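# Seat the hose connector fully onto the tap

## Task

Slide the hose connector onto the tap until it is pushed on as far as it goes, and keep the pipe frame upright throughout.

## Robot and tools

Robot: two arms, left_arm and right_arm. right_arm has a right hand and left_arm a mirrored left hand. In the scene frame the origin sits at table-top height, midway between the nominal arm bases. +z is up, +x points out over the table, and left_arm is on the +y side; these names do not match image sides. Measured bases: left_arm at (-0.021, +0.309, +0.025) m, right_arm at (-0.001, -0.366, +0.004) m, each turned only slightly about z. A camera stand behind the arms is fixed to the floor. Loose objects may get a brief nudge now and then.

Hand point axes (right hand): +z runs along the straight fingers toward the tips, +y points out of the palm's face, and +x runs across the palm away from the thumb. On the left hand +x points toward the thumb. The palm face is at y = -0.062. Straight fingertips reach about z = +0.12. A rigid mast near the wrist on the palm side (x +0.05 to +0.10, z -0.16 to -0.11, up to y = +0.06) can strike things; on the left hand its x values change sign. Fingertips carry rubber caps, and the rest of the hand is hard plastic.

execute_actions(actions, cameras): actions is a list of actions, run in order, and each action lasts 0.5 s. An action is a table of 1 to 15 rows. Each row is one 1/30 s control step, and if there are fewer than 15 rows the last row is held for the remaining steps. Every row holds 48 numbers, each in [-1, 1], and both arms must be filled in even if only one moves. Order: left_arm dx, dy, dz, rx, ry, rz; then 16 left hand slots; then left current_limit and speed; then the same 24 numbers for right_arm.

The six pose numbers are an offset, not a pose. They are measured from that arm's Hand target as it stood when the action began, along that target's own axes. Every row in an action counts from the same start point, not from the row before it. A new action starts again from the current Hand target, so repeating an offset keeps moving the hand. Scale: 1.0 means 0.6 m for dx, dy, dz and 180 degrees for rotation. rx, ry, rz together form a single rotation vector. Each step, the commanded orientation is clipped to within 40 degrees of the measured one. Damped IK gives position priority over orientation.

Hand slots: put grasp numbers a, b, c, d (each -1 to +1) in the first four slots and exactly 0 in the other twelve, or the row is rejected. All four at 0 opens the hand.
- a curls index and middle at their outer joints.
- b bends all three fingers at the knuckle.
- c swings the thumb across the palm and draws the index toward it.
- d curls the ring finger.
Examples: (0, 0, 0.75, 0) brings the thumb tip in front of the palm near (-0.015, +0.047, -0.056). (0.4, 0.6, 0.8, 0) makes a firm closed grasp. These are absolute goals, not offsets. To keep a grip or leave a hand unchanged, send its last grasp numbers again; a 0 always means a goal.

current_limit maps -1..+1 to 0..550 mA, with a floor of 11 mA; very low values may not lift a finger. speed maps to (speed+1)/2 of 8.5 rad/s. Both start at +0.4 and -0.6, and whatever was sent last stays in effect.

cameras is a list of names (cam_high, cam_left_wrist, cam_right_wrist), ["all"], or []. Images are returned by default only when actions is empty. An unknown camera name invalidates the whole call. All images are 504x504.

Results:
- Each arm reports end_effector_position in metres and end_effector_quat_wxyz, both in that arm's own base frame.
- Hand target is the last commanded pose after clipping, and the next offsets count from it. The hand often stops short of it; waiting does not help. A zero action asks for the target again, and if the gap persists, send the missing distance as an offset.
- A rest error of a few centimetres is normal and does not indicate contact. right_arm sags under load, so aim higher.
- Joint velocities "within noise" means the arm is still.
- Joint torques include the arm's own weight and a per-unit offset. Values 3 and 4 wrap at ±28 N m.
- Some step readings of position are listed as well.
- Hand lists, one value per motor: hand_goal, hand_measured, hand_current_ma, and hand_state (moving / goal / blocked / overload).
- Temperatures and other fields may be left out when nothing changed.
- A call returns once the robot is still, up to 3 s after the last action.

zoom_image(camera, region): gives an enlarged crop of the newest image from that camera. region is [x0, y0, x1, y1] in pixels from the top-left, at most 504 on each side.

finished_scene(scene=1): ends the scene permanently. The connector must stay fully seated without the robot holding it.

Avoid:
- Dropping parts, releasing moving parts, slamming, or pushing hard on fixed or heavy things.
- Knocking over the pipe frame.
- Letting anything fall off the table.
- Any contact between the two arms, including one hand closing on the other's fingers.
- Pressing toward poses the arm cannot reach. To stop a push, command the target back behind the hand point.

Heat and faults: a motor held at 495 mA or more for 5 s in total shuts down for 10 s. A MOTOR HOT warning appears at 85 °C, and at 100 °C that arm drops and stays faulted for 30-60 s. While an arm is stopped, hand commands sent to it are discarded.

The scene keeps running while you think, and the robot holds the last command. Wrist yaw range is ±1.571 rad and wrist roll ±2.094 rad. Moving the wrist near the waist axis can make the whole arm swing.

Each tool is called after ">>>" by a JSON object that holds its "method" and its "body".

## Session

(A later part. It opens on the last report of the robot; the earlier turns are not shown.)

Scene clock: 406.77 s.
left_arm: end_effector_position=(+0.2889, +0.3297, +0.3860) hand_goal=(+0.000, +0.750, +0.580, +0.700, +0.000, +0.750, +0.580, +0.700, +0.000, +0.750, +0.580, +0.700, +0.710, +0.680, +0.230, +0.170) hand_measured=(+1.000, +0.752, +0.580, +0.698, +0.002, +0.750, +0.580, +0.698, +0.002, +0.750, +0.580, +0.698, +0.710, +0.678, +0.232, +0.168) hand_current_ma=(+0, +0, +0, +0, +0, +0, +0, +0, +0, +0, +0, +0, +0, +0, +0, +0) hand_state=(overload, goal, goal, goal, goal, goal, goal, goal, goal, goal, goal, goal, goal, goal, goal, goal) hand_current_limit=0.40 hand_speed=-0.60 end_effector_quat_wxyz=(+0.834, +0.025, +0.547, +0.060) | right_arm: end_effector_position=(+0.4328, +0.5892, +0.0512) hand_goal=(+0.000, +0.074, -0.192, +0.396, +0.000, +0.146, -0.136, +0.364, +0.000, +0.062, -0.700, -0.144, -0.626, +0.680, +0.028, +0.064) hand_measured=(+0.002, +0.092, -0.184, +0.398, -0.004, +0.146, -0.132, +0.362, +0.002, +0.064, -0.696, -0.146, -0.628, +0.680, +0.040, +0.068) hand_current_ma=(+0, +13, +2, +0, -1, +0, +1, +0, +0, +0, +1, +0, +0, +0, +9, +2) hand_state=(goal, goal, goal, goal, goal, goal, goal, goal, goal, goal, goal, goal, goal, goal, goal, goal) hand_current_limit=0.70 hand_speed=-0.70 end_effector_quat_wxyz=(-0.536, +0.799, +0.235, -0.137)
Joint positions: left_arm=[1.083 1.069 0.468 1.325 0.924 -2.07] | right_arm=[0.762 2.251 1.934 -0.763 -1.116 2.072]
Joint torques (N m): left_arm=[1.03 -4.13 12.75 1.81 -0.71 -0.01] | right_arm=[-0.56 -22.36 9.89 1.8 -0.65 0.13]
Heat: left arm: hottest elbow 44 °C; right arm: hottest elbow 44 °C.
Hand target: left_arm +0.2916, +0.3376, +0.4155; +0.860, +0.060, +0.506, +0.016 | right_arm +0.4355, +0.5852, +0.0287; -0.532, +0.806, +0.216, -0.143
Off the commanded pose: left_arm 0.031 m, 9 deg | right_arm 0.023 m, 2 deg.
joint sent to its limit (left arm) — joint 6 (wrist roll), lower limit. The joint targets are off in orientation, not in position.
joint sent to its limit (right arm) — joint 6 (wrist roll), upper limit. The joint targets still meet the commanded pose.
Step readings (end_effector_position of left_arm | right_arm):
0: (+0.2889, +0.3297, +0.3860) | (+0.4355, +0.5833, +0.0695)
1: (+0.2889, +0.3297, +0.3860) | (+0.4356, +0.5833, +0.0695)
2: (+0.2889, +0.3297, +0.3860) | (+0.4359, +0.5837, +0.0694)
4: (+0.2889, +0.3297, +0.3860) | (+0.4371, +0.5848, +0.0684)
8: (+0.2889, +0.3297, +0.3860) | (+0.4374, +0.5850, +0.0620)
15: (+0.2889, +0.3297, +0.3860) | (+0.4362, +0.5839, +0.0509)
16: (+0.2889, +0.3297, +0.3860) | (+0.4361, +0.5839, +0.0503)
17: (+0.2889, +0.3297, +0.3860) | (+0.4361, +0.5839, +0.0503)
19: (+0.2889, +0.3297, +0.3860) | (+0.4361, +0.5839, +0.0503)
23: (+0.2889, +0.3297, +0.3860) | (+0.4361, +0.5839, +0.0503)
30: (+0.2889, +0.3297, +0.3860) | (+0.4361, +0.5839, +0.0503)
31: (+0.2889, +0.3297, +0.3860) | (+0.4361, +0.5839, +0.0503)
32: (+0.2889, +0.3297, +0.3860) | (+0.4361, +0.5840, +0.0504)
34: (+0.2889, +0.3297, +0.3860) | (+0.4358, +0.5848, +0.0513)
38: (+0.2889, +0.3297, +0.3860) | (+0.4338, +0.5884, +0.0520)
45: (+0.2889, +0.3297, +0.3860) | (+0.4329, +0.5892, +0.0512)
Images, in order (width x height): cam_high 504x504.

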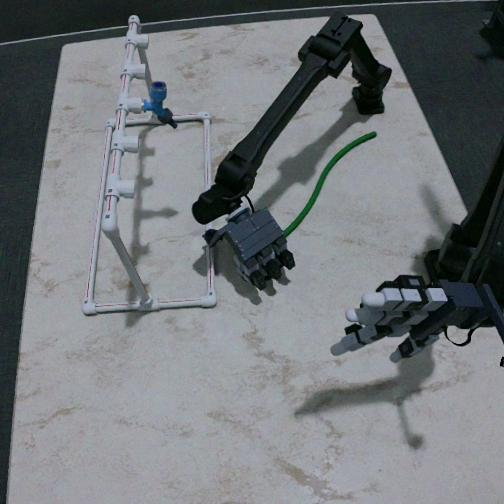

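>>> {"method": "execute_actions", "body": {"actions": [[[0,0,0,0,0,0,0,0,0,0,0,0,0,0,0,0,0,0,0,0,0,0,0.4,-0.6,0,0,0,0,0,0,0.38,0.45,0.81,0.8,0,0,0,0,0,0,0,0,0,0,0,0,0.7,-0.7]],[[0,0,0,0,0,0,0,0,0,0,0,0,0,0,0,0,0,0,0,0,0,0,0.4,-0.6,0,0.0,0.0,0,0,0,0.37,0.52,0.81,0.8,0,0,0,0,0,0,0,0,0,0,0,0,0.7,-0.75]],[[0,0,0,0,0,0,0,0,0,0,0,0,0,0,0,0,0,0,0,0,0,0,0.4,-0.6,0,0.0,0.0,0,0,0,0.38,0.6,0.82,0.8,0,0,0,0,0,0,0,0,0,0,0,0,0.74,-0.75]]], "cameras": ["cam_high"]}}

>>> {"method": "zoom_image", "body": {"camera": "cam_high", "region": [190, 190, 310, 310]}}

Scene clock: 408.80 s.
left_arm: end_effector_position=(+0.2889, +0.3297, +0.3860) hand_goal=(+0.000, +0.750, +0.580, +0.700, +0.000, +0.750, +0.580, +0.700, +0.000, +0.750, +0.580, +0.700, +0.710, +0.680, +0.230, +0.170) hand_measured=(+1.000, +0.752, +0.580, +0.698, +0.002, +0.750, +0.580, +0.698, +0.002, +0.750, +0.580, +0.698, +0.710, +0.678, +0.232, +0.168) hand_current_ma=(+0, +0, +0, +0, +0, +0, +0, +0, +0, +0, +0, +0, +0, +0, +0, +0) hand_state=(overload, goal, goal, goal, goal, goal, goal, goal, goal, goal, goal, goal, goal, goal, goal, goal) hand_current_limit=0.40 hand_speed=-0.60 end_effector_quat_wxyz=(+0.834, +0.025, +0.547, +0.060) | right_arm: end_effector_position=(+0.4331, +0.5891, +0.0510) hand_goal=(+0.000, -0.228, -0.112, +0.460, +0.000, -0.234, -0.148, +0.396, +0.000, -0.266, -0.700, -0.098, -0.646, +0.680, +0.026, +0.110) hand_measured=(-0.004, -0.128, -0.082, +0.470, -0.008, -0.084, -0.096, +0.416, +0.002, -0.260, -0.696, -0.100, -0.626, +0.682, +0.110, +0.148) hand_current_ma=(-1, +234, +26, +4, -2, +462, +70, +13, +0, +2, +1, +0, +14, +0, +238, +69) hand_state=(goal, blocked, blocked, goal, goal, blocked, blocked, goal, goal, goal, goal, goal, blocked, goal, blocked, blocked) hand_current_limit=0.74 hand_speed=-0.75 end_effector_quat_wxyz=(-0.536, +0.800, +0.234, -0.137)
Joint positions: left_arm=[1.083 1.069 0.468 1.325 0.924 -2.07] | right_arm=[0.762 2.251 1.934 -0.763 -1.114 2.072]
Joint torques (N m): left_arm=[1.03 -4.13 12.77 1.8 -0.71 -0.01] | right_arm=[-0.44 -22.3 9.87 1.78 -0.67 0.12]
Heat: left arm: hottest elbow 44 °C; right arm: hottest elbow 44 °C.
Hand target: left_arm +0.2916, +0.3376, +0.4155; +0.860, +0.060, +0.506, +0.016 | right_arm +0.4355, +0.5851, +0.0287; -0.532, +0.806, +0.216, -0.143
Off the commanded pose: left_arm 0.031 m, 9 deg | right_arm 0.023 m, 2 deg.
joint sent to its limit (left arm) — joint 6 (wrist roll), lower limit. The joint targets are off in orientation, not in position.
joint sent to its limit (right arm) — joint 6 (wrist roll), upper limit. The joint targets still meet the commanded pose.
Step readings (end_effector_position of left_arm | right_arm):
0: (+0.2889, +0.3297, +0.3860) | (+0.4328, +0.5892, +0.0512)
1: (+0.2889, +0.3297, +0.3860) | (+0.4328, +0.5892, +0.0512)
2: (+0.2889, +0.3297, +0.3860) | (+0.4328, +0.5892, +0.0512)
4: (+0.2889, +0.3297, +0.3860) | (+0.4327, +0.5892, +0.0512)
8: (+0.2889, +0.3297, +0.3860) | (+0.4328, +0.5892, +0.0512)
15: (+0.2889, +0.3297, +0.3860) | (+0.4328, +0.5892, +0.0512)
16: (+0.2889, +0.3297, +0.3860) | (+0.4328, +0.5892, +0.0512)
17: (+0.2889, +0.3297, +0.3860) | (+0.4328, +0.5892, +0.0512)
19: (+0.2889, +0.3297, +0.3860) | (+0.4328, +0.5892, +0.0512)
23: (+0.2889, +0.3297, +0.3860) | (+0.4329, +0.5891, +0.0511)
30: (+0.2889, +0.3297, +0.3860) | (+0.4329, +0.5891, +0.0511)
31: (+0.2889, +0.3297, +0.3860) | (+0.4329, +0.5891, +0.0511)
32: (+0.2889, +0.3297, +0.3860) | (+0.4329, +0.5891, +0.0511)
34: (+0.2889, +0.3297, +0.3860) | (+0.4330, +0.5891, +0.0510)
38: (+0.2889, +0.3297, +0.3860) | (+0.4331, +0.5891, +0.0510)
45: (+0.2889, +0.3297, +0.3860) | (+0.4331, +0.5891, +0.0510)
Images, in order (width x height): cam_high 504x504.

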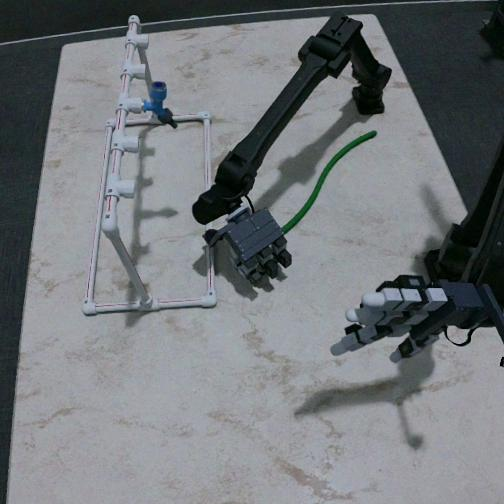

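Scaled by 4.200 from the camera's 504x504 image, which has a finer 720x720 frame.

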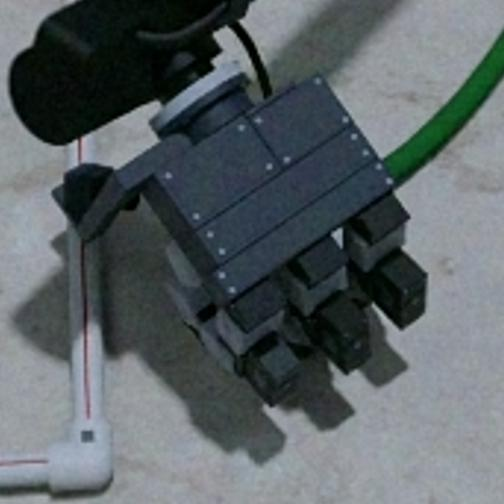

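>>> {"method": "execute_actions", "body": {"actions": [[[0,0,0,0,0,0,0,0,0,0,0,0,0,0,0,0,0,0,0,0,0,0,0.4,-0.6,0,0,0,0,0,0,0.41,0.66,0.88,0.8,0,0,0,0,0,0,0,0,0,0,0,0,0.76,-0.75]],[[0,0,0,0,0,0,0,0,0,0,0,0,0,0,0,0,0,0,0,0,0,0,0.4,-0.6,0.021,-0.0835,-0.016,0,0,0,0.41,0.66,0.88,0.8,0,0,0,0,0,0,0,0,0,0,0,0,0.76,-0.75]]]}}

Scene clock: 410.83 s.
left_arm: end_effector_position=(+0.2889, +0.3297, +0.3860) hand_goal=(+0.000, +0.750, +0.580, +0.700, +0.000, +0.750, +0.580, +0.700, +0.000, +0.750, +0.580, +0.700, +0.710, +0.680, +0.230, +0.170) hand_measured=(+1.000, +0.752, +0.580, +0.698, +0.002, +0.750, +0.580, +0.698, +0.002, +0.750, +0.580, +0.698, +0.710, +0.678, +0.232, +0.168) hand_current_ma=(+0, +0, +0, +0, +0, +0, +0, +0, +0, +0, +0, +0, +0, +0, +0, +0) hand_state=(overload, goal, goal, goal, goal, goal, goal, goal, goal, goal, goal, goal, goal, goal, goal, goal) hand_current_limit=0.40 hand_speed=-0.60 end_effector_quat_wxyz=(+0.834, +0.025, +0.547, +0.060) | right_arm: end_effector_position=(+0.4345, +0.5900, +0.0767) hand_goal=(+0.000, -0.328, -0.154, +0.442, +0.000, -0.348, -0.208, +0.370, +0.000, -0.338, -0.700, -0.088, -0.744, +0.680, +0.010, +0.108) hand_measured=(-0.012, -0.168, -0.082, +0.470, -0.016, -0.084, -0.124, +0.404, +0.002, -0.330, -0.696, -0.090, -0.648, +0.690, +0.126, +0.162) hand_current_ma=(-5, +484, +117, +24, -8, +484, +153, +33, +0, +3, +1, +0, +200, +5, +414, +121) hand_state=(goal, blocked, blocked, blocked, goal, blocked, blocked, blocked, goal, goal, goal, goal, blocked, goal, blocked, blocked) hand_current_limit=0.76 hand_speed=-0.75 end_effector_quat_wxyz=(-0.528, +0.805, +0.225, -0.149)
Joint positions: left_arm=[1.083 1.069 0.468 1.325 0.924 -2.07] | right_arm=[0.762 2.255 2.016 -0.877 -1.111 2.072]
Joint torques (N m): left_arm=[1.03 -4.13 12.77 1.81 -0.7 -0.01] | right_arm=[0.44 -22.71 14.99 0.81 -0.69 0.13]
Heat: left arm: hottest elbow 44 °C; right arm: hottest elbow 44 °C.
Hand target: left_arm +0.2916, +0.3376, +0.4155; +0.860, +0.060, +0.506, +0.016 | right_arm +0.4410, +0.6008, +0.0786; -0.532, +0.806, +0.216, -0.143
Off the commanded pose: left_arm 0.031 m, 9 deg | right_arm 0.013 m, 1 deg.
joint sent to its limit (left arm) — joint 6 (wrist roll), lower limit. The joint targets are off in orientation, not in position.
joint sent to its limit (right arm) — joint 6 (wrist roll), upper limit. The joint targets still meet the commanded pose.
Step readings (end_effector_position of left_arm | right_arm):
0: (+0.2889, +0.3297, +0.3860) | (+0.4331, +0.5891, +0.0510)
1: (+0.2889, +0.3297, +0.3860) | (+0.4331, +0.5891, +0.0510)
2: (+0.2889, +0.3297, +0.3860) | (+0.4331, +0.5891, +0.0510)
4: (+0.2889, +0.3297, +0.3860) | (+0.4331, +0.5891, +0.0510)
8: (+0.2889, +0.3297, +0.3860) | (+0.4331, +0.5891, +0.0510)
15: (+0.2889, +0.3297, +0.3860) | (+0.4331, +0.5891, +0.0510)
16: (+0.2889, +0.3297, +0.3860) | (+0.4331, +0.5891, +0.0510)
17: (+0.2889, +0.3297, +0.3860) | (+0.4325, +0.5884, +0.0509)
19: (+0.2889, +0.3297, +0.3860) | (+0.4298, +0.5856, +0.0522)
23: (+0.2889, +0.3297, +0.3860) | (+0.4300, +0.5857, +0.0617)
30: (+0.2889, +0.3297, +0.3860) | (+0.4349, +0.5904, +0.0762)

>>> {"method": "execute_actions", "body": {"actions": [[[0,0,0,0,0,0,0,0,0,0,0,0,0,0,0,0,0,0,0,0,0,0,0.4,-0.6,0,-0.0463,-0.0187,0,0,-0.035,0.41,0.66,0.88,0.8,0,0,0,0,0,0,0,0,0,0,0,0,0.76,-0.75]]], "cameras": ["cam_high"]}}

>>> {"method": "zoom_image", "body": {"camera": "cam_high", "region": [190, 170, 310, 290]}}

Scene clock: 411.90 s.
left_arm: end_effector_position=(+0.2889, +0.3297, +0.3860) hand_goal=(+0.000, +0.750, +0.580, +0.700, +0.000, +0.750, +0.580, +0.700, +0.000, +0.750, +0.580, +0.700, +0.710, +0.680, +0.230, +0.170) hand_measured=(+1.000, +0.752, +0.580, +0.698, +0.002, +0.750, +0.580, +0.698, +0.002, +0.750, +0.580, +0.698, +0.710, +0.678, +0.232, +0.168) hand_current_ma=(+0, +0, +0, +0, +0, +0, +0, +0, +0, +0, +0, +0, +0, +0, +0, +0) hand_state=(overload, goal, goal, goal, goal, goal, goal, goal, goal, goal, goal, goal, goal, goal, goal, goal) hand_current_limit=0.40 hand_speed=-0.60 end_effector_quat_wxyz=(+0.834, +0.025, +0.547, +0.060) | right_arm: end_effector_position=(+0.4376, +0.5911, +0.0810) hand_goal=(+0.000, -0.328, -0.154, +0.442, +0.000, -0.348, -0.208, +0.370, +0.000, -0.338, -0.700, -0.088, -0.744, +0.680, +0.010, +0.108) hand_measured=(-0.012, -0.168, -0.082, +0.470, -0.016, -0.084, -0.124, +0.404, +0.002, -0.330, -0.696, -0.090, -0.648, +0.690, +0.126, +0.162) hand_current_ma=(-5, +484, +117, +24, -8, +484, +152, +33, +0, +3, +1, +0, +200, +5, +415, +121) hand_state=(goal, blocked, blocked, blocked, goal, blocked, blocked, blocked, goal, goal, goal, goal, blocked, goal, blocked, blocked) hand_current_limit=0.76 hand_speed=-0.75 end_effector_quat_wxyz=(-0.529, +0.803, +0.238, -0.137)
Joint positions: left_arm=[1.083 1.069 0.468 1.325 0.924 -2.07] | right_arm=[0.762 2.247 2.016 -0.877 -1.105 2.044]
Joint torques (N m): left_arm=[1.03 -4.19 12.78 1.81 -0.7 -0.01] | right_arm=[0.67 -27.75 11.48 1.88 -0.67 -0.04]
Heat: left arm: hottest elbow 44 °C; right arm: hottest elbow 44 °C.
Hand target: left_arm +0.2916, +0.3376, +0.4155; +0.860, +0.060, +0.506, +0.016 | right_arm +0.4407, +0.6014, +0.1087; -0.540, +0.793, +0.260, -0.114
Off the commanded pose: left_arm 0.031 m, 9 deg | right_arm 0.030 m, 4 deg.
joint sent to its limit (left arm) — joint 6 (wrist roll), lower limit. The joint targets are off in orientation, not in position.
Step readings (end_effector_position of left_arm | right_arm):
0: (+0.2889, +0.3297, +0.3860) | (+0.4345, +0.5900, +0.0767)
1: (+0.2889, +0.3297, +0.3860) | (+0.4345, +0.5899, +0.0766)
2: (+0.2889, +0.3297, +0.3860) | (+0.4348, +0.5899, +0.0765)
4: (+0.2889, +0.3297, +0.3860) | (+0.4355, +0.5899, +0.0761)
8: (+0.2889, +0.3297, +0.3860) | (+0.4366, +0.5902, +0.0759)
15: (+0.2889, +0.3297, +0.3860) | (+0.4375, +0.5907, +0.0789)
Images, in order (width x height): cam_high 504x504.

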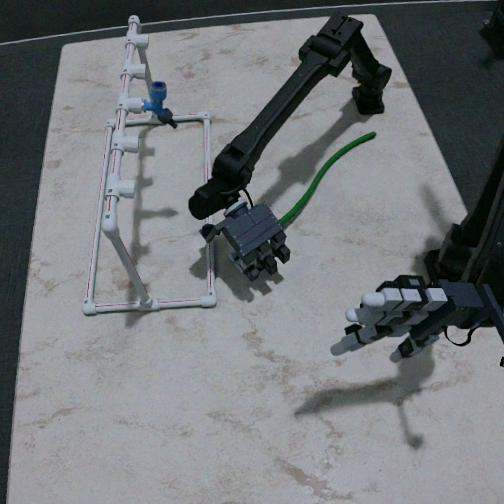

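Scaled by 4.200 from the camera's 504x504 image, which has a finer 720x720 frame.

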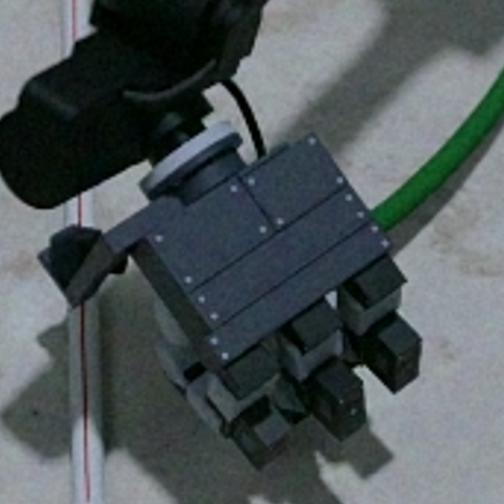

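>>> {"method": "execute_actions", "body": {"actions": [[[0,0,0,0,0,0,0,0,0,0,0,0,0,0,0,0,0,0,0,0,0,0,0.4,-0.6,0.0067,-0.061,-0.026,0,0.005,-0.045,0.41,0.66,0.88,0.8,0,0,0,0,0,0,0,0,0,0,0,0,0.76,-0.75]],[[0,0,0,0,0,0,0,0,0,0,0,0,0,0,0,0,0,0,0,0,0,0,0.4,-0.6,0.015,-0.06,-0.026,0,0.01,-0.045,0.41,0.66,0.88,0.8,0,0,0,0,0,0,0,0,0,0,0,0,0.76,-0.75]]], "cameras": ["cam_high"]}}

>>> {"method": "zoom_image", "body": {"camera": "cam_high", "region": [190, 170, 310, 290]}}

Scene clock: 414.13 s.
left_arm: end_effector_position=(+0.2889, +0.3297, +0.3860) hand_goal=(+0.000, +0.750, +0.580, +0.700, +0.000, +0.750, +0.580, +0.700, +0.000, +0.750, +0.580, +0.700, +0.710, +0.680, +0.230, +0.170) hand_measured=(+1.000, +0.752, +0.580, +0.698, +0.002, +0.750, +0.580, +0.698, +0.002, +0.750, +0.580, +0.698, +0.710, +0.678, +0.232, +0.168) hand_current_ma=(+0, +0, +0, +0, +0, +0, +0, +0, +0, +0, +0, +0, +0, +0, +0, +0) hand_state=(overload, goal, goal, goal, goal, goal, goal, goal, goal, goal, goal, goal, goal, goal, goal, goal) hand_current_limit=0.40 hand_speed=-0.60 end_effector_quat_wxyz=(+0.834, +0.025, +0.547, +0.060) | right_arm: end_effector_position=(+0.4402, +0.5943, +0.1752) hand_goal=(+0.000, -0.328, -0.154, +0.442, +0.000, -0.348, -0.208, +0.370, +0.000, -0.338, -0.700, -0.088, -0.744, +0.680, +0.010, +0.108) hand_measured=(-0.012, -0.168, -0.082, +0.470, -0.016, -0.084, -0.124, +0.404, +0.002, -0.330, -0.696, -0.090, -0.648, +0.690, +0.126, +0.162) hand_current_ma=(-5, +484, +117, +24, -8, +484, +152, +33, +0, +3, +1, +0, +200, +5, +416, +122) hand_state=(goal, blocked, blocked, blocked, goal, blocked, blocked, blocked, goal, goal, goal, goal, blocked, goal, blocked, blocked) hand_current_limit=0.76 hand_speed=-0.75 end_effector_quat_wxyz=(-0.552, +0.761, +0.339, -0.036)
Joint positions: left_arm=[1.083 1.069 0.468 1.325 0.924 -2.07] | right_arm=[0.773 2.079 1.965 -0.863 -1.083 1.871]
Joint torques (N m): left_arm=[1.03 -4.13 12.77 1.81 -0.71 0] | right_arm=[0.5 -24.53 10.82 2.52 -0.59 -0.24]
Heat: left arm: hottest elbow 44 °C; right arm: hottest elbow 44 °C.
Hand target: left_arm +0.2916, +0.3376, +0.4155; +0.860, +0.060, +0.506, +0.016 | right_arm +0.4404, +0.6012, +0.1888; -0.557, +0.750, +0.356, -0.018
Off the commanded pose: left_arm 0.031 m, 9 deg | right_arm 0.015 m, 3 deg.
joint sent to its limit (left arm) — joint 6 (wrist roll), lower limit. The joint targets are off in orientation, not in position.
Step readings (end_effector_position of left_arm | right_arm):
0: (+0.2889, +0.3297, +0.3860) | (+0.4376, +0.5911, +0.0810)
1: (+0.2889, +0.3297, +0.3860) | (+0.4378, +0.5911, +0.0812)
2: (+0.2889, +0.3297, +0.3860) | (+0.4384, +0.5913, +0.0818)
4: (+0.2889, +0.3297, +0.3860) | (+0.4381, +0.5914, +0.0852)
8: (+0.2889, +0.3297, +0.3860) | (+0.4381, +0.5926, +0.1069)
15: (+0.2889, +0.3297, +0.3860) | (+0.4404, +0.5941, +0.1401)
16: (+0.2889, +0.3297, +0.3860) | (+0.4406, +0.5943, +0.1409)
17: (+0.2889, +0.3297, +0.3860) | (+0.4410, +0.5944, +0.1409)
19: (+0.2889, +0.3297, +0.3860) | (+0.4405, +0.5940, +0.1409)
23: (+0.2889, +0.3297, +0.3860) | (+0.4388, +0.5923, +0.1492)
30: (+0.2889, +0.3297, +0.3860) | (+0.4399, +0.5939, +0.1730)
Images, in order (width x height): cam_high 504x504.

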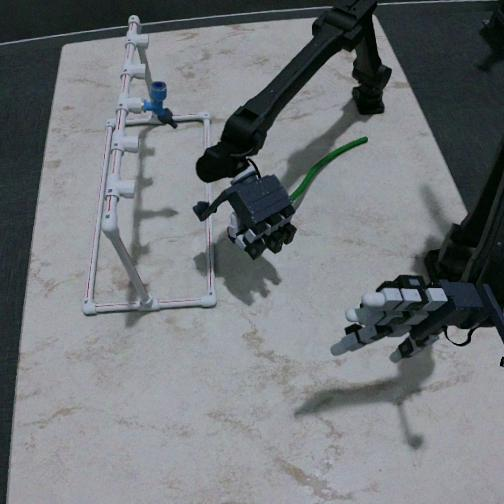

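Scaled by 4.200 from the camera's 504x504 image, which has a finer 720x720 frame.

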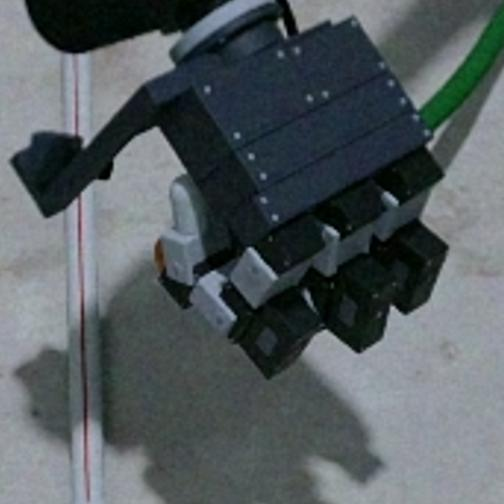

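>>> {"method": "execute_actions", "body": {"actions": [[[0,0,0,0,0,0,0,0,0,0,0,0,0,0,0,0,0,0,0,0,0,0,0.4,-0.6,-0.0144,0.0139,-0.0703,0,0.0257,-0.0054,0.41,0.66,0.88,0.8,0,0,0,0,0,0,0,0,0,0,0,0,0.76,-0.75]],[[0,0,0,0,0,0,0,0,0,0,0,0,0,0,0,0,0,0,0,0,0,0,0.4,-0.6,-0.0105,0.0139,-0.0703,0,0.0257,-0.0054,0.41,0.66,0.88,0.8,0,0,0,0,0,0,0,0,0,0,0,0,0.76,-0.75]]], "cameras": ["cam_high"]}}

>>> {"method": "zoom_image", "body": {"camera": "cam_high", "region": [160, 110, 320, 270]}}

Scene clock: 418.87 s.
left_arm: end_effector_position=(+0.2889, +0.3297, +0.3860) hand_goal=(+0.000, +0.750, +0.580, +0.700, +0.000, +0.750, +0.580, +0.700, +0.000, +0.750, +0.580, +0.700, +0.710, +0.680, +0.230, +0.170) hand_measured=(+1.000, +0.752, +0.580, +0.698, +0.002, +0.750, +0.580, +0.698, +0.002, +0.750, +0.580, +0.698, +0.710, +0.678, +0.232, +0.168) hand_current_ma=(+0, +0, +0, +0, +0, +0, +0, +0, +0, +0, +0, +0, +0, +0, +0, +0) hand_state=(overload, goal, goal, goal, goal, goal, goal, goal, goal, goal, goal, goal, goal, goal, goal, goal) hand_current_limit=0.40 hand_speed=-0.60 end_effector_quat_wxyz=(+0.834, +0.025, +0.547, +0.060) | right_arm: end_effector_position=(+0.4720, +0.5179, +0.1818) hand_goal=(+0.000, -0.328, -0.154, +0.442, +0.000, -0.348, -0.208, +0.370, +0.000, -0.338, -0.700, -0.088, -0.744, +0.680, +0.010, +0.108) hand_measured=(-0.014, -0.170, -0.082, +0.470, -0.002, -0.096, -0.126, +0.404, +0.002, -0.332, -0.696, -0.090, -0.650, +0.690, +0.128, +0.162) hand_current_ma=(-5, +484, +117, +24, +0, +484, +149, +33, +0, +2, +1, +0, +191, +5, +423, +123) hand_state=(goal, blocked, blocked, blocked, goal, blocked, blocked, blocked, goal, goal, goal, goal, blocked, goal, blocked, blocked) hand_current_limit=0.76 hand_speed=-0.75 end_effector_quat_wxyz=(-0.578, +0.751, +0.317, +0.040)
Joint positions: left_arm=[1.083 1.069 0.468 1.325 0.924 -2.07] | right_arm=[0.656 1.901 1.657 -0.585 -1.109 1.9]
Joint torques (N m): left_arm=[0.97 -4.19 12.77 1.8 -0.71 -0.01] | right_arm=[0.56 -23.41 10.54 2.84 -0.74 0]
Heat: left arm: hottest elbow 45 °C; right arm: hottest elbow 43 °C.
Hand target: left_arm +0.2916, +0.3376, +0.4155; +0.860, +0.060, +0.506, +0.016 | right_arm +0.4710, +0.5201, +0.1997; -0.584, +0.743, +0.323, +0.052
Off the commanded pose: left_arm 0.031 m, 9 deg | right_arm 0.018 m, 2 deg.
joint sent to its limit (left arm) — joint 6 (wrist roll), lower limit. The joint targets are off in orientation, not in position.
Step readings (end_effector_position of left_arm | right_arm):
0: (+0.2889, +0.3297, +0.3860) | (+0.4398, +0.5946, +0.1752)
1: (+0.2889, +0.3297, +0.3860) | (+0.4398, +0.5946, +0.1745)
2: (+0.2889, +0.3297, +0.3860) | (+0.4397, +0.5941, +0.1738)
4: (+0.2889, +0.3297, +0.3860) | (+0.4371, +0.5886, +0.1701)
8: (+0.2889, +0.3297, +0.3860) | (+0.4388, +0.5713, +0.1662)
15: (+0.2889, +0.3297, +0.3860) | (+0.4562, +0.5574, +0.1738)
16: (+0.2889, +0.3297, +0.3860) | (+0.4574, +0.5565, +0.1745)
17: (+0.2889, +0.3297, +0.3860) | (+0.4580, +0.5551, +0.1750)
19: (+0.2889, +0.3297, +0.3860) | (+0.4577, +0.5470, +0.1744)
23: (+0.2889, +0.3297, +0.3860) | (+0.4581, +0.5309, +0.1754)
30: (+0.2889, +0.3297, +0.3860) | (+0.4710, +0.5183, +0.1830)
Images, in order (width x height): cam_high 504x504.

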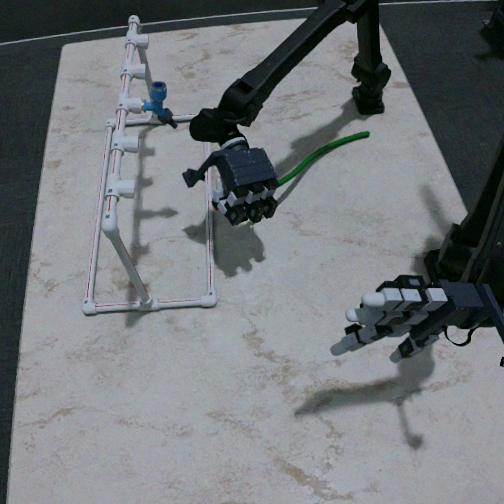

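Scaled by 3.150 from the camera's 504x504 image, which has a finer 720x720 frame.

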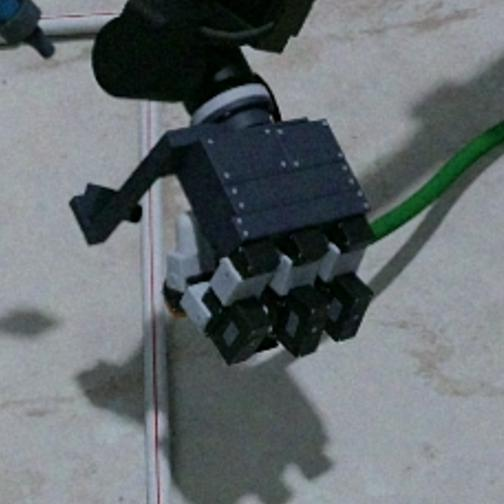

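>>> {"method": "execute_actions", "body": {"actions": [[[0,0,0,0,0,0,0,0,0,0,0,0,0,0,0,0,0,0,0,0,0,0,0.4,-0.6,-0.0033,0.0135,-0.0719,0,0.025,-0.0064,0.41,0.66,0.88,0.8,0,0,0,0,0,0,0,0,0,0,0,0,0.76,-0.75]],[[0,0,0,0,0,0,0,0,0,0,0,0,0,0,0,0,0,0,0,0,0,0,0.4,-0.6,0.0005,0.0135,-0.0719,0,0.025,-0.0064,0.41,0.66,0.88,0.8,0,0,0,0,0,0,0,0,0,0,0,0,0.76,-0.75]]], "cameras": ["cam_high"]}}

>>> {"method": "zoom_image", "body": {"camera": "cam_high", "region": [130, 60, 290, 220]}}

Scene clock: 420.70 s.
left_arm: end_effector_position=(+0.2889, +0.3297, +0.3860) hand_goal=(+0.000, +0.750, +0.580, +0.700, +0.000, +0.750, +0.580, +0.700, +0.000, +0.750, +0.580, +0.700, +0.710, +0.680, +0.230, +0.170) hand_measured=(+1.000, +0.752, +0.580, +0.698, +0.002, +0.750, +0.580, +0.698, +0.002, +0.750, +0.580, +0.698, +0.710, +0.678, +0.232, +0.168) hand_current_ma=(+0, +0, +0, +0, +0, +0, +0, +0, +0, +0, +0, +0, +0, +0, +0, +0) hand_state=(overload, goal, goal, goal, goal, goal, goal, goal, goal, goal, goal, goal, goal, goal, goal, goal) hand_current_limit=0.40 hand_speed=-0.60 end_effector_quat_wxyz=(+0.834, +0.025, +0.547, +0.060) | right_arm: end_effector_position=(+0.5037, +0.4359, +0.1933) hand_goal=(+0.000, -0.328, -0.154, +0.442, +0.000, -0.348, -0.208, +0.370, +0.000, -0.338, -0.700, -0.088, -0.744, +0.680, +0.010, +0.108) hand_measured=(-0.014, -0.170, -0.082, +0.470, +0.000, -0.106, -0.126, +0.404, +0.002, -0.334, -0.696, -0.090, -0.652, +0.690, +0.128, +0.164) hand_current_ma=(-6, +484, +117, +24, +0, +484, +149, +33, +0, +1, +1, +0, +190, +5, +425, +128) hand_state=(goal, blocked, blocked, blocked, goal, blocked, blocked, blocked, goal, goal, goal, goal, blocked, goal, blocked, blocked) hand_current_limit=0.76 hand_speed=-0.75 end_effector_quat_wxyz=(-0.602, +0.739, +0.283, +0.110)
Joint positions: left_arm=[1.083 1.069 0.468 1.325 0.924 -2.07] | right_arm=[0.517 1.769 1.44 -0.347 -1.156 1.962]
Joint torques (N m): left_arm=[1.08 -4.19 12.78 1.8 -0.71 -0.01] | right_arm=[0.09 -21.25 10.41 2.93 -0.69 -0.05]
Heat: left arm: hottest elbow 45 °C; right arm: hottest elbow 43 °C.
Hand target: left_arm +0.2916, +0.3376, +0.4155; +0.860, +0.060, +0.506, +0.016 | right_arm +0.5017, +0.4387, +0.2108; -0.606, +0.730, +0.291, +0.122
Off the commanded pose: left_arm 0.031 m, 9 deg | right_arm 0.018 m, 2 deg.
joint sent to its limit (left arm) — joint 6 (wrist roll), lower limit. The joint targets are off in orientation, not in position.
Step readings (end_effector_position of left_arm | right_arm):
0: (+0.2889, +0.3297, +0.3860) | (+0.4720, +0.5179, +0.1818)
1: (+0.2889, +0.3297, +0.3860) | (+0.4719, +0.5180, +0.1815)
2: (+0.2889, +0.3297, +0.3860) | (+0.4716, +0.5171, +0.1814)
4: (+0.2889, +0.3297, +0.3860) | (+0.4693, +0.5121, +0.1803)
8: (+0.2889, +0.3297, +0.3860) | (+0.4737, +0.4920, +0.1805)
15: (+0.2889, +0.3297, +0.3860) | (+0.4897, +0.4754, +0.1884)
16: (+0.2889, +0.3297, +0.3860) | (+0.4900, +0.4751, +0.1886)
17: (+0.2889, +0.3297, +0.3860) | (+0.4900, +0.4742, +0.1889)
19: (+0.2889, +0.3297, +0.3860) | (+0.4883, +0.4690, +0.1882)
23: (+0.2889, +0.3297, +0.3860) | (+0.4897, +0.4521, +0.1881)
30: (+0.2889, +0.3297, +0.3860) | (+0.5036, +0.4359, +0.1937)
Images, in order (width x height): cam_high 504x504.

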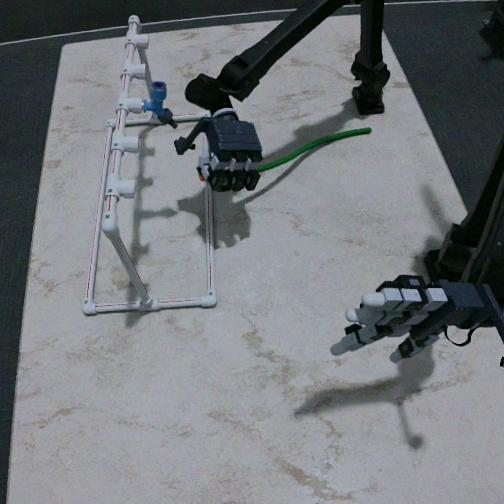

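Scaled by 3.150 from the camera's 504x504 image, which has a finer 720x720 frame.

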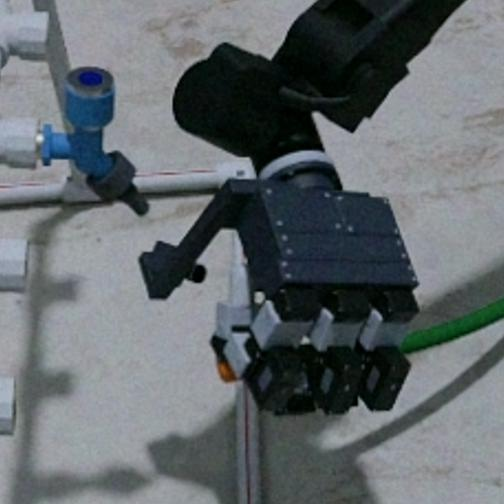

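>>> {"method": "execute_actions", "body": {"actions": [[[0,0,0,0,0,0,0,0,0,0,0,0,0,0,0,0,0,0,0,0,0,0,0.4,-0.6,-0.0125,0.0157,-0.082,0,0.0238,-0.0115,0.41,0.66,0.88,0.8,0,0,0,0,0,0,0,0,0,0,0,0,0.76,-0.75]]], "cameras": ["cam_high"]}}

>>> {"method": "zoom_image", "body": {"camera": "cam_high", "region": [130, 60, 270, 200]}}

Scene clock: 423.23 s.
left_arm: end_effector_position=(+0.2889, +0.3297, +0.3860) hand_goal=(+0.000, +0.750, +0.580, +0.700, +0.000, +0.750, +0.580, +0.700, +0.000, +0.750, +0.580, +0.700, +0.710, +0.680, +0.230, +0.170) hand_measured=(+1.000, +0.752, +0.580, +0.698, +0.002, +0.750, +0.580, +0.698, +0.002, +0.750, +0.580, +0.698, +0.710, +0.678, +0.232, +0.168) hand_current_ma=(+0, +0, +0, +0, +0, +0, +0, +0, +0, +0, +0, +0, +0, +0, +0, +0) hand_state=(overload, goal, goal, goal, goal, goal, goal, goal, goal, goal, goal, goal, goal, goal, goal, goal) hand_current_limit=0.40 hand_speed=-0.60 end_effector_quat_wxyz=(+0.834, +0.025, +0.547, +0.060) | right_arm: end_effector_position=(+0.5124, +0.3849, +0.1940) hand_goal=(+0.000, -0.328, -0.154, +0.442, +0.000, -0.348, -0.208, +0.370, +0.000, -0.338, -0.700, -0.088, -0.744, +0.680, +0.010, +0.108) hand_measured=(-0.012, -0.184, -0.082, +0.470, +0.004, -0.340, -0.202, +0.374, +0.002, -0.334, -0.696, -0.090, -0.688, +0.690, +0.122, +0.164) hand_current_ma=(-4, +425, +117, +24, +1, +3, +2, +1, +0, +1, +1, +0, +78, +5, +394, +127) hand_state=(goal, blocked, blocked, blocked, goal, goal, goal, goal, goal, goal, goal, goal, blocked, goal, blocked, blocked) hand_current_limit=0.76 hand_speed=-0.75 end_effector_quat_wxyz=(-0.611, +0.729, +0.272, +0.148)
Joint positions: left_arm=[1.083 1.069 0.468 1.325 0.924 -2.07] | right_arm=[0.431 1.698 1.314 -0.226 -1.195 1.97]
Joint torques (N m): left_arm=[0.97 -4.19 12.77 1.81 -0.71 0] | right_arm=[0.56 -19.78 10.17 3.03 -0.66 -0.02]
Heat: left arm: hottest elbow 45 °C; right arm: hottest elbow 44 °C.
Hand target: left_arm +0.2916, +0.3376, +0.4155; +0.860, +0.060, +0.506, +0.016 | right_arm +0.5096, +0.3887, +0.2108; -0.614, +0.720, +0.281, +0.160
Off the commanded pose: left_arm 0.031 m, 9 deg | right_arm 0.017 m, 2 deg.
joint sent to its limit (left arm) — joint 6 (wrist roll), lower limit. The joint targets are off in orientation, not in position.
Step readings (end_effector_position of left_arm | right_arm):
0: (+0.2889, +0.3297, +0.3860) | (+0.5037, +0.4359, +0.1933)
1: (+0.2889, +0.3297, +0.3860) | (+0.5034, +0.4359, +0.1933)
2: (+0.2889, +0.3297, +0.3860) | (+0.5024, +0.4349, +0.1931)
4: (+0.2889, +0.3297, +0.3860) | (+0.4978, +0.4284, +0.1916)
8: (+0.2889, +0.3297, +0.3860) | (+0.4981, +0.4027, +0.1889)
15: (+0.2889, +0.3297, +0.3860) | (+0.5124, +0.3845, +0.1940)
Images, in order (width x height): cam_high 504x504.

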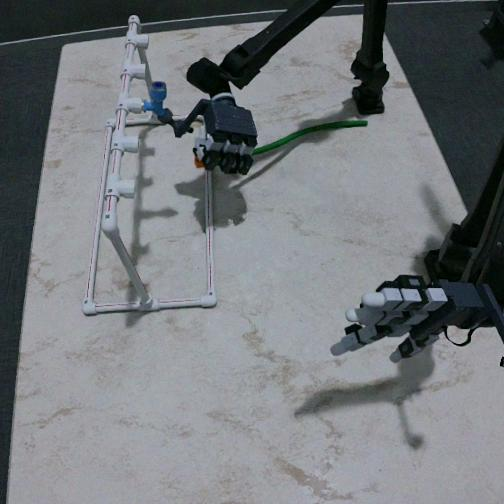

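Scaled by 3.600 from the camera's 504x504 image, which has a finer 720x720 frame.

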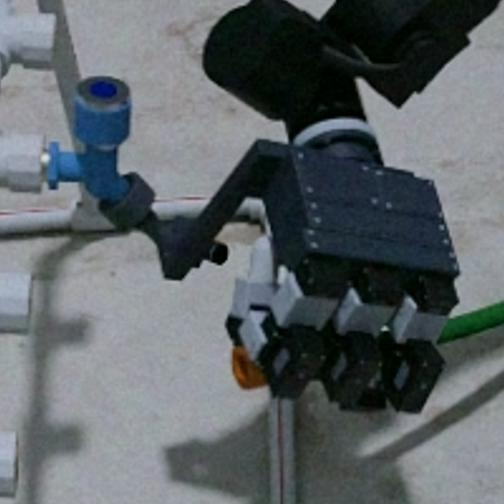

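>>> {"method": "execute_actions", "body": {"actions": [[[0.092,-0.197,0.147,0,0,0,0,0,0,0,0,0,0,0,0,0,0,0,0,0,0,0,0.4,-0.6,0,0,0,0,0,0,0.41,0.66,0.88,0.8,0,0,0,0,0,0,0,0,0,0,0,0,0.76,-0.75]],[[0.029,-0.18,0.09,0.067,-0.009,-0.035,0,0,0,0,0,0,0,0,0,0,0,0,0,0,0,0,0.4,-0.6,0,0,0,0,0,0,0.41,0.66,0.88,0.8,0,0,0,0,0,0,0,0,0,0,0,0,0.76,-0.75]]], "cameras": ["cam_high","cam_left_wrist"]}}

Scene clock: 426.43 s.
left_arm: end_effector_position=(+0.4383, +0.1079, +0.3829) hand_goal=(+0.000, +0.750, +0.580, +0.700, +0.000, +0.750, +0.580, +0.700, +0.000, +0.750, +0.580, +0.700, +0.710, +0.680, +0.230, +0.170) hand_measured=(+1.000, +0.752, +0.580, +0.698, +0.002, +0.752, +0.580, +0.698, +0.002, +0.752, +0.580, +0.698, +0.710, +0.678, +0.232, +0.170) hand_current_ma=(+0, +0, +0, +0, +0, +0, +0, +0, +0, +0, +0, +0, +0, +0, +0, +0) hand_state=(overload, goal, goal, goal, goal, goal, goal, goal, goal, goal, goal, goal, goal, goal, goal, goal) hand_current_limit=0.40 hand_speed=-0.60 end_effector_quat_wxyz=(+0.852, +0.117, +0.501, -0.091) | right_arm: end_effector_position=(+0.5125, +0.3850, +0.1943) hand_goal=(+0.000, -0.328, -0.154, +0.442, +0.000, -0.348, -0.208, +0.370, +0.000, -0.338, -0.700, -0.088, -0.744, +0.680, +0.010, +0.108) hand_measured=(-0.012, -0.184, -0.082, +0.470, +0.004, -0.340, -0.202, +0.374, +0.002, -0.334, -0.696, -0.090, -0.688, +0.690, +0.122, +0.164) hand_current_ma=(-4, +425, +117, +24, +1, +3, +2, +1, +0, +1, +1, +0, +78, +5, +394, +127) hand_state=(goal, blocked, blocked, blocked, goal, goal, goal, goal, goal, goal, goal, goal, blocked, goal, blocked, blocked) hand_current_limit=0.76 hand_speed=-0.75 end_effector_quat_wxyz=(-0.611, +0.729, +0.271, +0.148)
Joint positions: left_arm=[0.293 1.069 0.443 1.208 0.545 -1.776] | right_arm=[0.431 1.698 1.314 -0.223 -1.195 1.973]
Joint torques (N m): left_arm=[0.21 -4.84 10.22 1.35 -0.49 0.27] | right_arm=[0.5 -19.9 10.17 3.03 -0.65 -0.06]
Heat: left arm: hottest elbow 45 °C; right arm: hottest elbow 43 °C.
Hand target: left_arm +0.4434, +0.1068, +0.3935; +0.856, +0.123, +0.495, -0.086 | right_arm +0.5096, +0.3887, +0.2107; -0.614, +0.720, +0.281, +0.160
Off the commanded pose: left_arm 0.012 m, 1 deg | right_arm 0.017 m, 2 deg.
Step readings (end_effector_position of left_arm | right_arm):
0: (+0.2889, +0.3297, +0.3860) | (+0.5124, +0.3849, +0.1940)
1: (+0.2892, +0.3298, +0.3866) | (+0.5124, +0.3849, +0.1940)
2: (+0.2919, +0.3291, +0.3893) | (+0.5124, +0.3849, +0.1940)
4: (+0.3154, +0.3075, +0.3961) | (+0.5124, +0.3849, +0.1940)
8: (+0.3669, +0.2348, +0.3976) | (+0.5126, +0.3850, +0.1943)
15: (+0.3862, +0.2155, +0.3937) | (+0.5125, +0.3850, +0.1943)
16: (+0.3873, +0.2150, +0.3931) | (+0.5125, +0.3850, +0.1943)
17: (+0.3897, +0.2112, +0.3932) | (+0.5125, +0.3850, +0.1943)
19: (+0.4034, +0.1835, +0.3938) | (+0.5125, +0.3850, +0.1943)
23: (+0.4274, +0.1182, +0.3941) | (+0.5125, +0.3850, +0.1943)
30: (+0.4372, +0.1068, +0.3847) | (+0.5125, +0.3850, +0.1943)
Images, in order (width x height): cam_high 504x504, cam_left_wrist 504x504.

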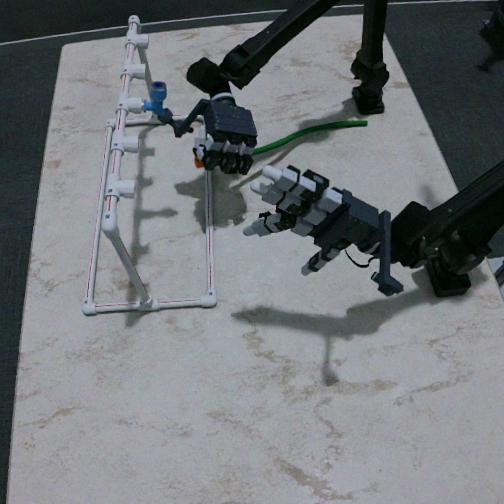

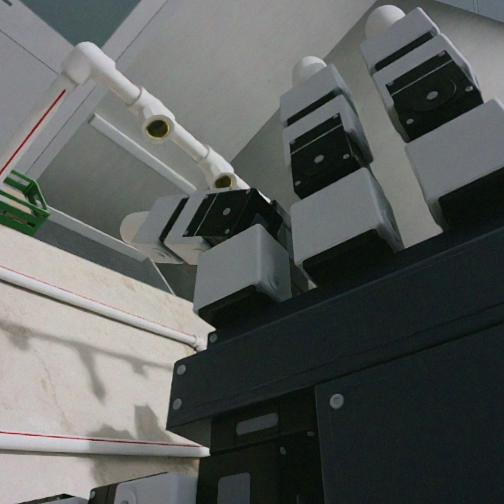

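>>> {"method": "execute_actions", "body": {"actions": [[[0.029,-0.17,0.085,0.067,-0.009,-0.035,0,0,0,0,0,0,0,0,0,0,0,0,0,0,0,0,0.4,-0.6,0,0,0,0,0,0,0.41,0.66,0.88,0.8,0,0,0,0,0,0,0,0,0,0,0,0,0.76,-0.75]]], "cameras": ["cam_high","cam_left_wrist"]}}

Scene clock: 427.80 s.
left_arm: end_effector_position=(+0.4610, -0.0048, +0.3664) hand_goal=(+0.000, +0.750, +0.580, +0.700, +0.000, +0.750, +0.580, +0.700, +0.000, +0.750, +0.580, +0.700, +0.710, +0.680, +0.230, +0.170) hand_measured=(+1.000, +0.752, +0.580, +0.698, +0.002, +0.752, +0.580, +0.698, +0.002, +0.752, +0.580, +0.698, +0.710, +0.678, +0.232, +0.170) hand_current_ma=(+0, +0, +0, +0, +0, +0, +0, +0, +0, +0, +0, +0, +0, +0, +0, +0) hand_state=(overload, goal, goal, goal, goal, goal, goal, goal, goal, goal, goal, goal, goal, goal, goal, goal) hand_current_limit=0.40 hand_speed=-0.60 end_effector_quat_wxyz=(+0.827, +0.175, +0.498, -0.194) | right_arm: end_effector_position=(+0.5125, +0.3850, +0.1943) hand_goal=(+0.000, -0.328, -0.154, +0.442, +0.000, -0.348, -0.208, +0.370, +0.000, -0.338, -0.700, -0.088, -0.744, +0.680, +0.010, +0.108) hand_measured=(-0.012, -0.184, -0.082, +0.470, +0.004, -0.340, -0.202, +0.374, +0.002, -0.334, -0.696, -0.090, -0.688, +0.690, +0.122, +0.164) hand_current_ma=(-4, +425, +117, +24, +1, +3, +2, +1, +0, +1, +1, +0, +78, +5, +394, +127) hand_state=(goal, blocked, blocked, blocked, goal, goal, goal, goal, goal, goal, goal, goal, blocked, goal, blocked, blocked) hand_current_limit=0.76 hand_speed=-0.75 end_effector_quat_wxyz=(-0.611, +0.729, +0.271, +0.148)
Joint positions: left_arm=[0.034 1.11 0.443 1.208 0.533 -1.759] | right_arm=[0.431 1.698 1.314 -0.223 -1.195 1.973]
Joint torques (N m): left_arm=[0.38 -5.36 11.44 1.96 -0.46 0.32] | right_arm=[0.44 -19.72 10.17 3.03 -0.65 -0.06]
Heat: left arm: hottest elbow 45 °C; right arm: hottest elbow 43 °C.
Hand target: left_arm +0.4667, -0.0060, +0.3901; +0.839, +0.184, +0.477, -0.186 | right_arm +0.5096, +0.3887, +0.2107; -0.614, +0.720, +0.281, +0.160
Off the commanded pose: left_arm 0.024 m, 3 deg | right_arm 0.017 m, 2 deg.
Step readings (end_effector_position of left_arm | right_arm):
0: (+0.4383, +0.1079, +0.3829) | (+0.5125, +0.3850, +0.1943)
1: (+0.4386, +0.1067, +0.3829) | (+0.5125, +0.3850, +0.1943)
2: (+0.4397, +0.1021, +0.3830) | (+0.5125, +0.3850, +0.1943)
4: (+0.4453, +0.0734, +0.3829) | (+0.5125, +0.3850, +0.1943)
8: (+0.4525, +0.0078, +0.3805) | (+0.5125, +0.3850, +0.1943)
15: (+0.4605, -0.0052, +0.3672) | (+0.5125, +0.3850, +0.1943)
Images, in order (width x height): cam_high 504x504, cam_left_wrist 504x504.

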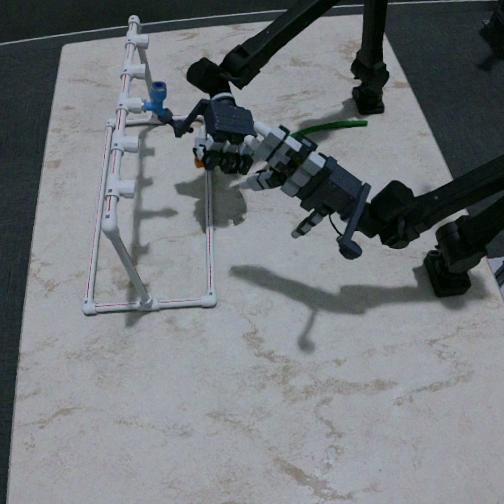

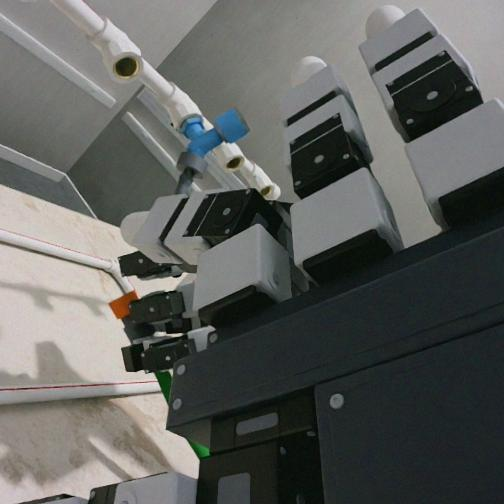

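>>> {"method": "execute_actions", "body": {"actions": [[[-0.0476,-0.0488,-0.0732,0.02,-0.002,-0.01,0,0,0,0,0,0,0,0,0,0,0,0,0,0,0,0,0.4,-0.6,0,0,0,0,0,0,0.41,0.66,0.88,0.8,0,0,0,0,0,0,0,0,0,0,0,0,0.76,-0.75]]], "cameras": ["cam_high","cam_left_wrist"]}}

>>> {"method": "zoom_image", "body": {"camera": "cam_left_wrist", "region": [0, 100, 252, 352]}}

Scene clock: 429.27 s.
left_arm: end_effector_position=(+0.4072, -0.0087, +0.3956) hand_goal=(+0.000, +0.750, +0.580, +0.700, +0.000, +0.750, +0.580, +0.700, +0.000, +0.750, +0.580, +0.700, +0.710, +0.680, +0.230, +0.170) hand_measured=(+1.000, +0.752, +0.580, +0.698, +0.002, +0.752, +0.580, +0.698, +0.002, +0.752, +0.580, +0.698, +0.710, +0.678, +0.232, +0.170) hand_current_ma=(+0, +0, +0, +0, +0, +0, +0, +0, +0, +0, +0, +0, +0, +0, +0, +0) hand_state=(overload, goal, goal, goal, goal, goal, goal, goal, goal, goal, goal, goal, goal, goal, goal, goal) hand_current_limit=0.40 hand_speed=-0.60 end_effector_quat_wxyz=(+0.835, +0.207, +0.465, -0.211) | right_arm: end_effector_position=(+0.5125, +0.3850, +0.1943) hand_goal=(+0.000, -0.328, -0.154, +0.442, +0.000, -0.348, -0.208, +0.370, +0.000, -0.338, -0.700, -0.088, -0.744, +0.680, +0.010, +0.108) hand_measured=(-0.012, -0.184, -0.082, +0.470, +0.004, -0.340, -0.202, +0.374, +0.002, -0.334, -0.696, -0.090, -0.688, +0.690, +0.122, +0.164) hand_current_ma=(-4, +425, +117, +24, +1, +3, +2, +1, +0, +1, +1, +0, +78, +5, +394, +127) hand_state=(goal, blocked, blocked, blocked, goal, goal, goal, goal, goal, goal, goal, goal, blocked, goal, blocked, blocked) hand_current_limit=0.76 hand_speed=-0.75 end_effector_quat_wxyz=(-0.611, +0.729, +0.271, +0.148)
Joint positions: left_arm=[0.083 0.916 0.372 1.189 0.639 -1.821] | right_arm=[0.431 1.698 1.314 -0.223 -1.195 1.973]
Joint torques (N m): left_arm=[1.55 -3.66 7.73 1.18 -0.39 -0.02] | right_arm=[0.44 -19.72 10.15 3.04 -0.65 -0.07]
Heat: left arm: hottest elbow 45 °C; right arm: hottest elbow 43 °C.
Hand target: left_arm +0.4067, -0.0061, +0.3904; +0.831, +0.202, +0.471, -0.214 | right_arm +0.5096, +0.3887, +0.2107; -0.614, +0.720, +0.281, +0.160
Off the commanded pose: left_arm 0.006 m, 1 deg | right_arm 0.017 m, 2 deg.
Step readings (end_effector_position of left_arm | right_arm):
0: (+0.4610, -0.0048, +0.3665) | (+0.5125, +0.3850, +0.1943)
1: (+0.4609, -0.0054, +0.3666) | (+0.5125, +0.3850, +0.1943)
2: (+0.4597, -0.0077, +0.3680) | (+0.5125, +0.3850, +0.1943)
4: (+0.4501, -0.0112, +0.3731) | (+0.5125, +0.3850, +0.1943)
8: (+0.4201, -0.0107, +0.3906) | (+0.5125, +0.3850, +0.1943)
15: (+0.4063, -0.0088, +0.4006) | (+0.5125, +0.3850, +0.1943)
Images, in order (width x height): cam_high 504x504, cam_left_wrist 504x504.

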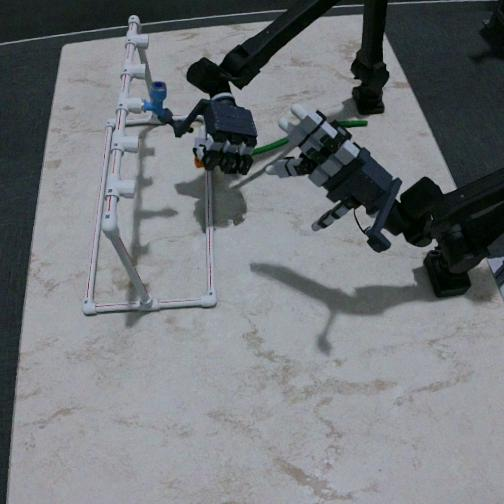

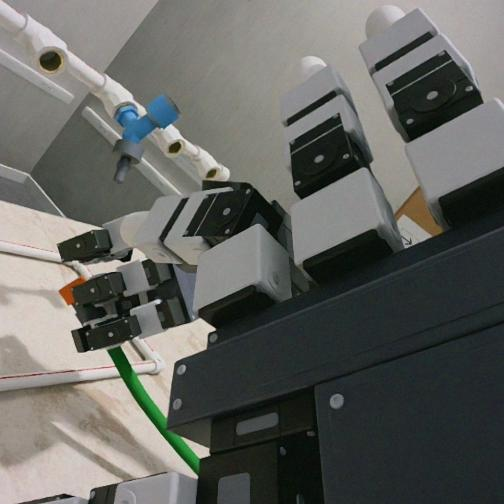

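Scaled by 2.000 from the camera's 504x504 image, which has a finer 720x720 frame.

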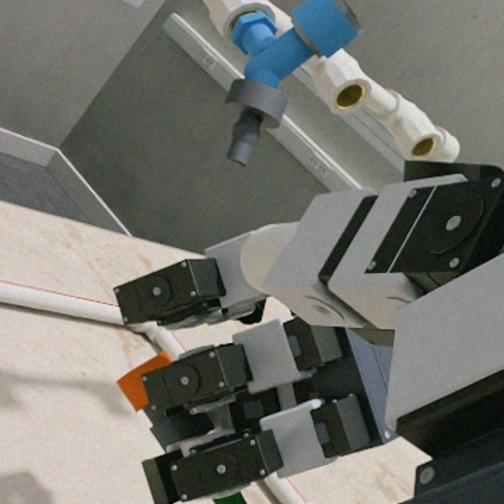

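>>> {"method": "execute_actions", "body": {"actions": [[[0,0,0,0,0,0,0,0,0,0,0,0,0,0,0,0,0,0,0,0,0,0,0.4,-0.6,0.0153,0.0048,-0.0177,0,0.035,-0.033,0.41,0.66,0.88,0.8,0,0,0,0,0,0,0,0,0,0,0,0,0.76,-0.75]]], "cameras": ["cam_high","cam_left_wrist"]}}

>>> {"method": "zoom_image", "body": {"camera": "cam_left_wrist", "region": [0, 100, 252, 352]}}

Scene clock: 438.83 s.
left_arm: end_effector_position=(+0.4072, -0.0087, +0.3955) hand_goal=(+0.000, +0.750, +0.580, +0.700, +0.000, +0.750, +0.580, +0.700, +0.000, +0.750, +0.580, +0.700, +0.710, +0.680, +0.230, +0.170) hand_measured=(+1.000, +0.752, +0.580, +0.698, +0.002, +0.752, +0.580, +0.698, +0.002, +0.752, +0.580, +0.698, +0.710, +0.678, +0.232, +0.170) hand_current_ma=(+0, +0, +0, +0, +0, +0, +0, +0, +0, +0, +0, +0, +0, +0, +0, +0) hand_state=(overload, goal, goal, goal, goal, goal, goal, goal, goal, goal, goal, goal, goal, goal, goal, goal) hand_current_limit=0.40 hand_speed=-0.60 end_effector_quat_wxyz=(+0.834, +0.207, +0.465, -0.211) | right_arm: end_effector_position=(+0.5163, +0.3840, +0.1985) hand_goal=(+0.000, -0.328, -0.154, +0.442, +0.000, -0.348, -0.208, +0.370, +0.000, -0.338, -0.700, -0.088, -0.744, +0.680, +0.010, +0.108) hand_measured=(-0.002, -0.190, -0.082, +0.470, +0.002, -0.340, -0.202, +0.374, +0.002, -0.334, -0.696, -0.090, -0.690, +0.690, +0.122, +0.164) hand_current_ma=(+0, +402, +117, +24, +0, +3, +2, +1, +0, +1, +1, +0, +75, +5, +394, +127) hand_state=(goal, blocked, blocked, blocked, goal, goal, goal, goal, goal, goal, goal, goal, blocked, goal, blocked, blocked) hand_current_limit=0.76 hand_speed=-0.75 end_effector_quat_wxyz=(-0.617, +0.703, +0.282, +0.212)
Joint positions: left_arm=[0.084 0.916 0.372 1.189 0.641 -1.822] | right_arm=[0.43 1.663 1.199 0.077 -1.166 2.072]
Joint torques (N m): left_arm=[1.44 -3.66 7.75 1.18 -0.39 -0.01] | right_arm=[-0.62 -19.08 10.09 3.22 -0.25 -0.08]
Heat: left arm: hottest elbow 44 °C; right arm: hottest shoulder 43 °C.
Hand target: left_arm +0.4067, -0.0062, +0.3904; +0.831, +0.202, +0.471, -0.214 | right_arm +0.5200, +0.3801, +0.2159; -0.620, +0.694, +0.284, +0.231
Off the commanded pose: left_arm 0.006 m, 1 deg | right_arm 0.018 m, 2 deg.
joint sent to its limit (right arm) — joint 6 (wrist roll), upper limit. The joint targets still meet the commanded pose.
Step readings (end_effector_position of left_arm | right_arm):
0: (+0.4072, -0.0087, +0.3955) | (+0.5125, +0.3850, +0.1943)
1: (+0.4072, -0.0087, +0.3955) | (+0.5127, +0.3851, +0.1943)
2: (+0.4072, -0.0087, +0.3955) | (+0.5136, +0.3853, +0.1946)
4: (+0.4072, -0.0088, +0.3955) | (+0.5146, +0.3847, +0.1941)
8: (+0.4072, -0.0087, +0.3955) | (+0.5134, +0.3834, +0.1948)
15: (+0.4072, -0.0087, +0.3955) | (+0.5163, +0.3837, +0.1981)
Images, in order (width x height): cam_high 504x504, cam_left_wrist 504x504.

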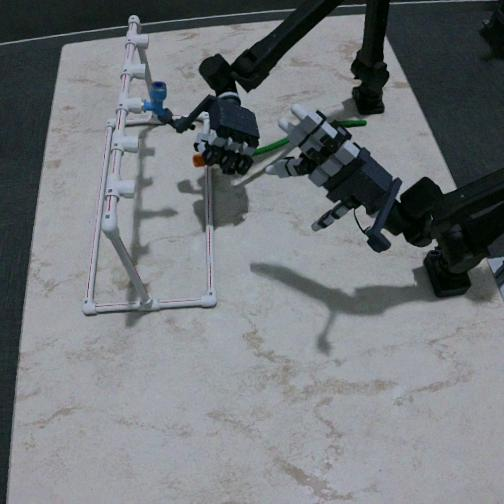

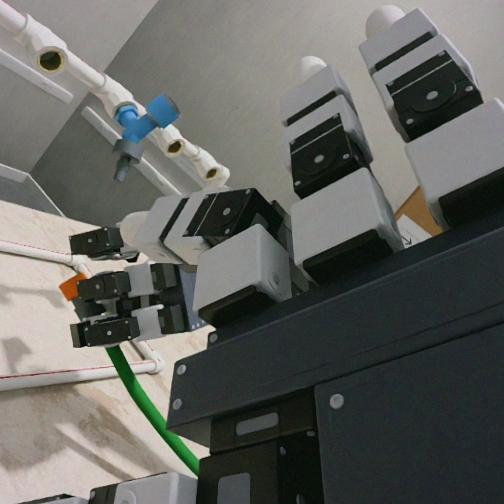

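Scaled by 2.000 from the camera's 504x504 image, which has a finer 720x720 frame.

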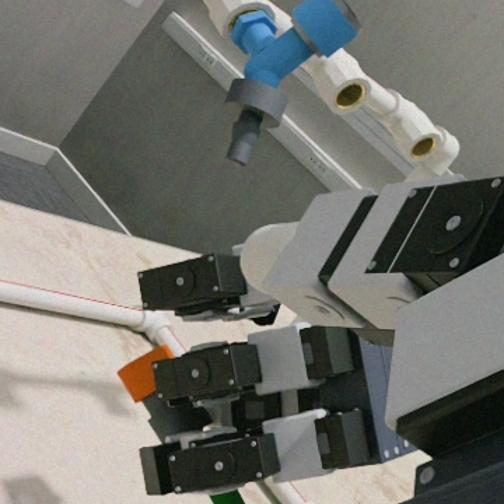

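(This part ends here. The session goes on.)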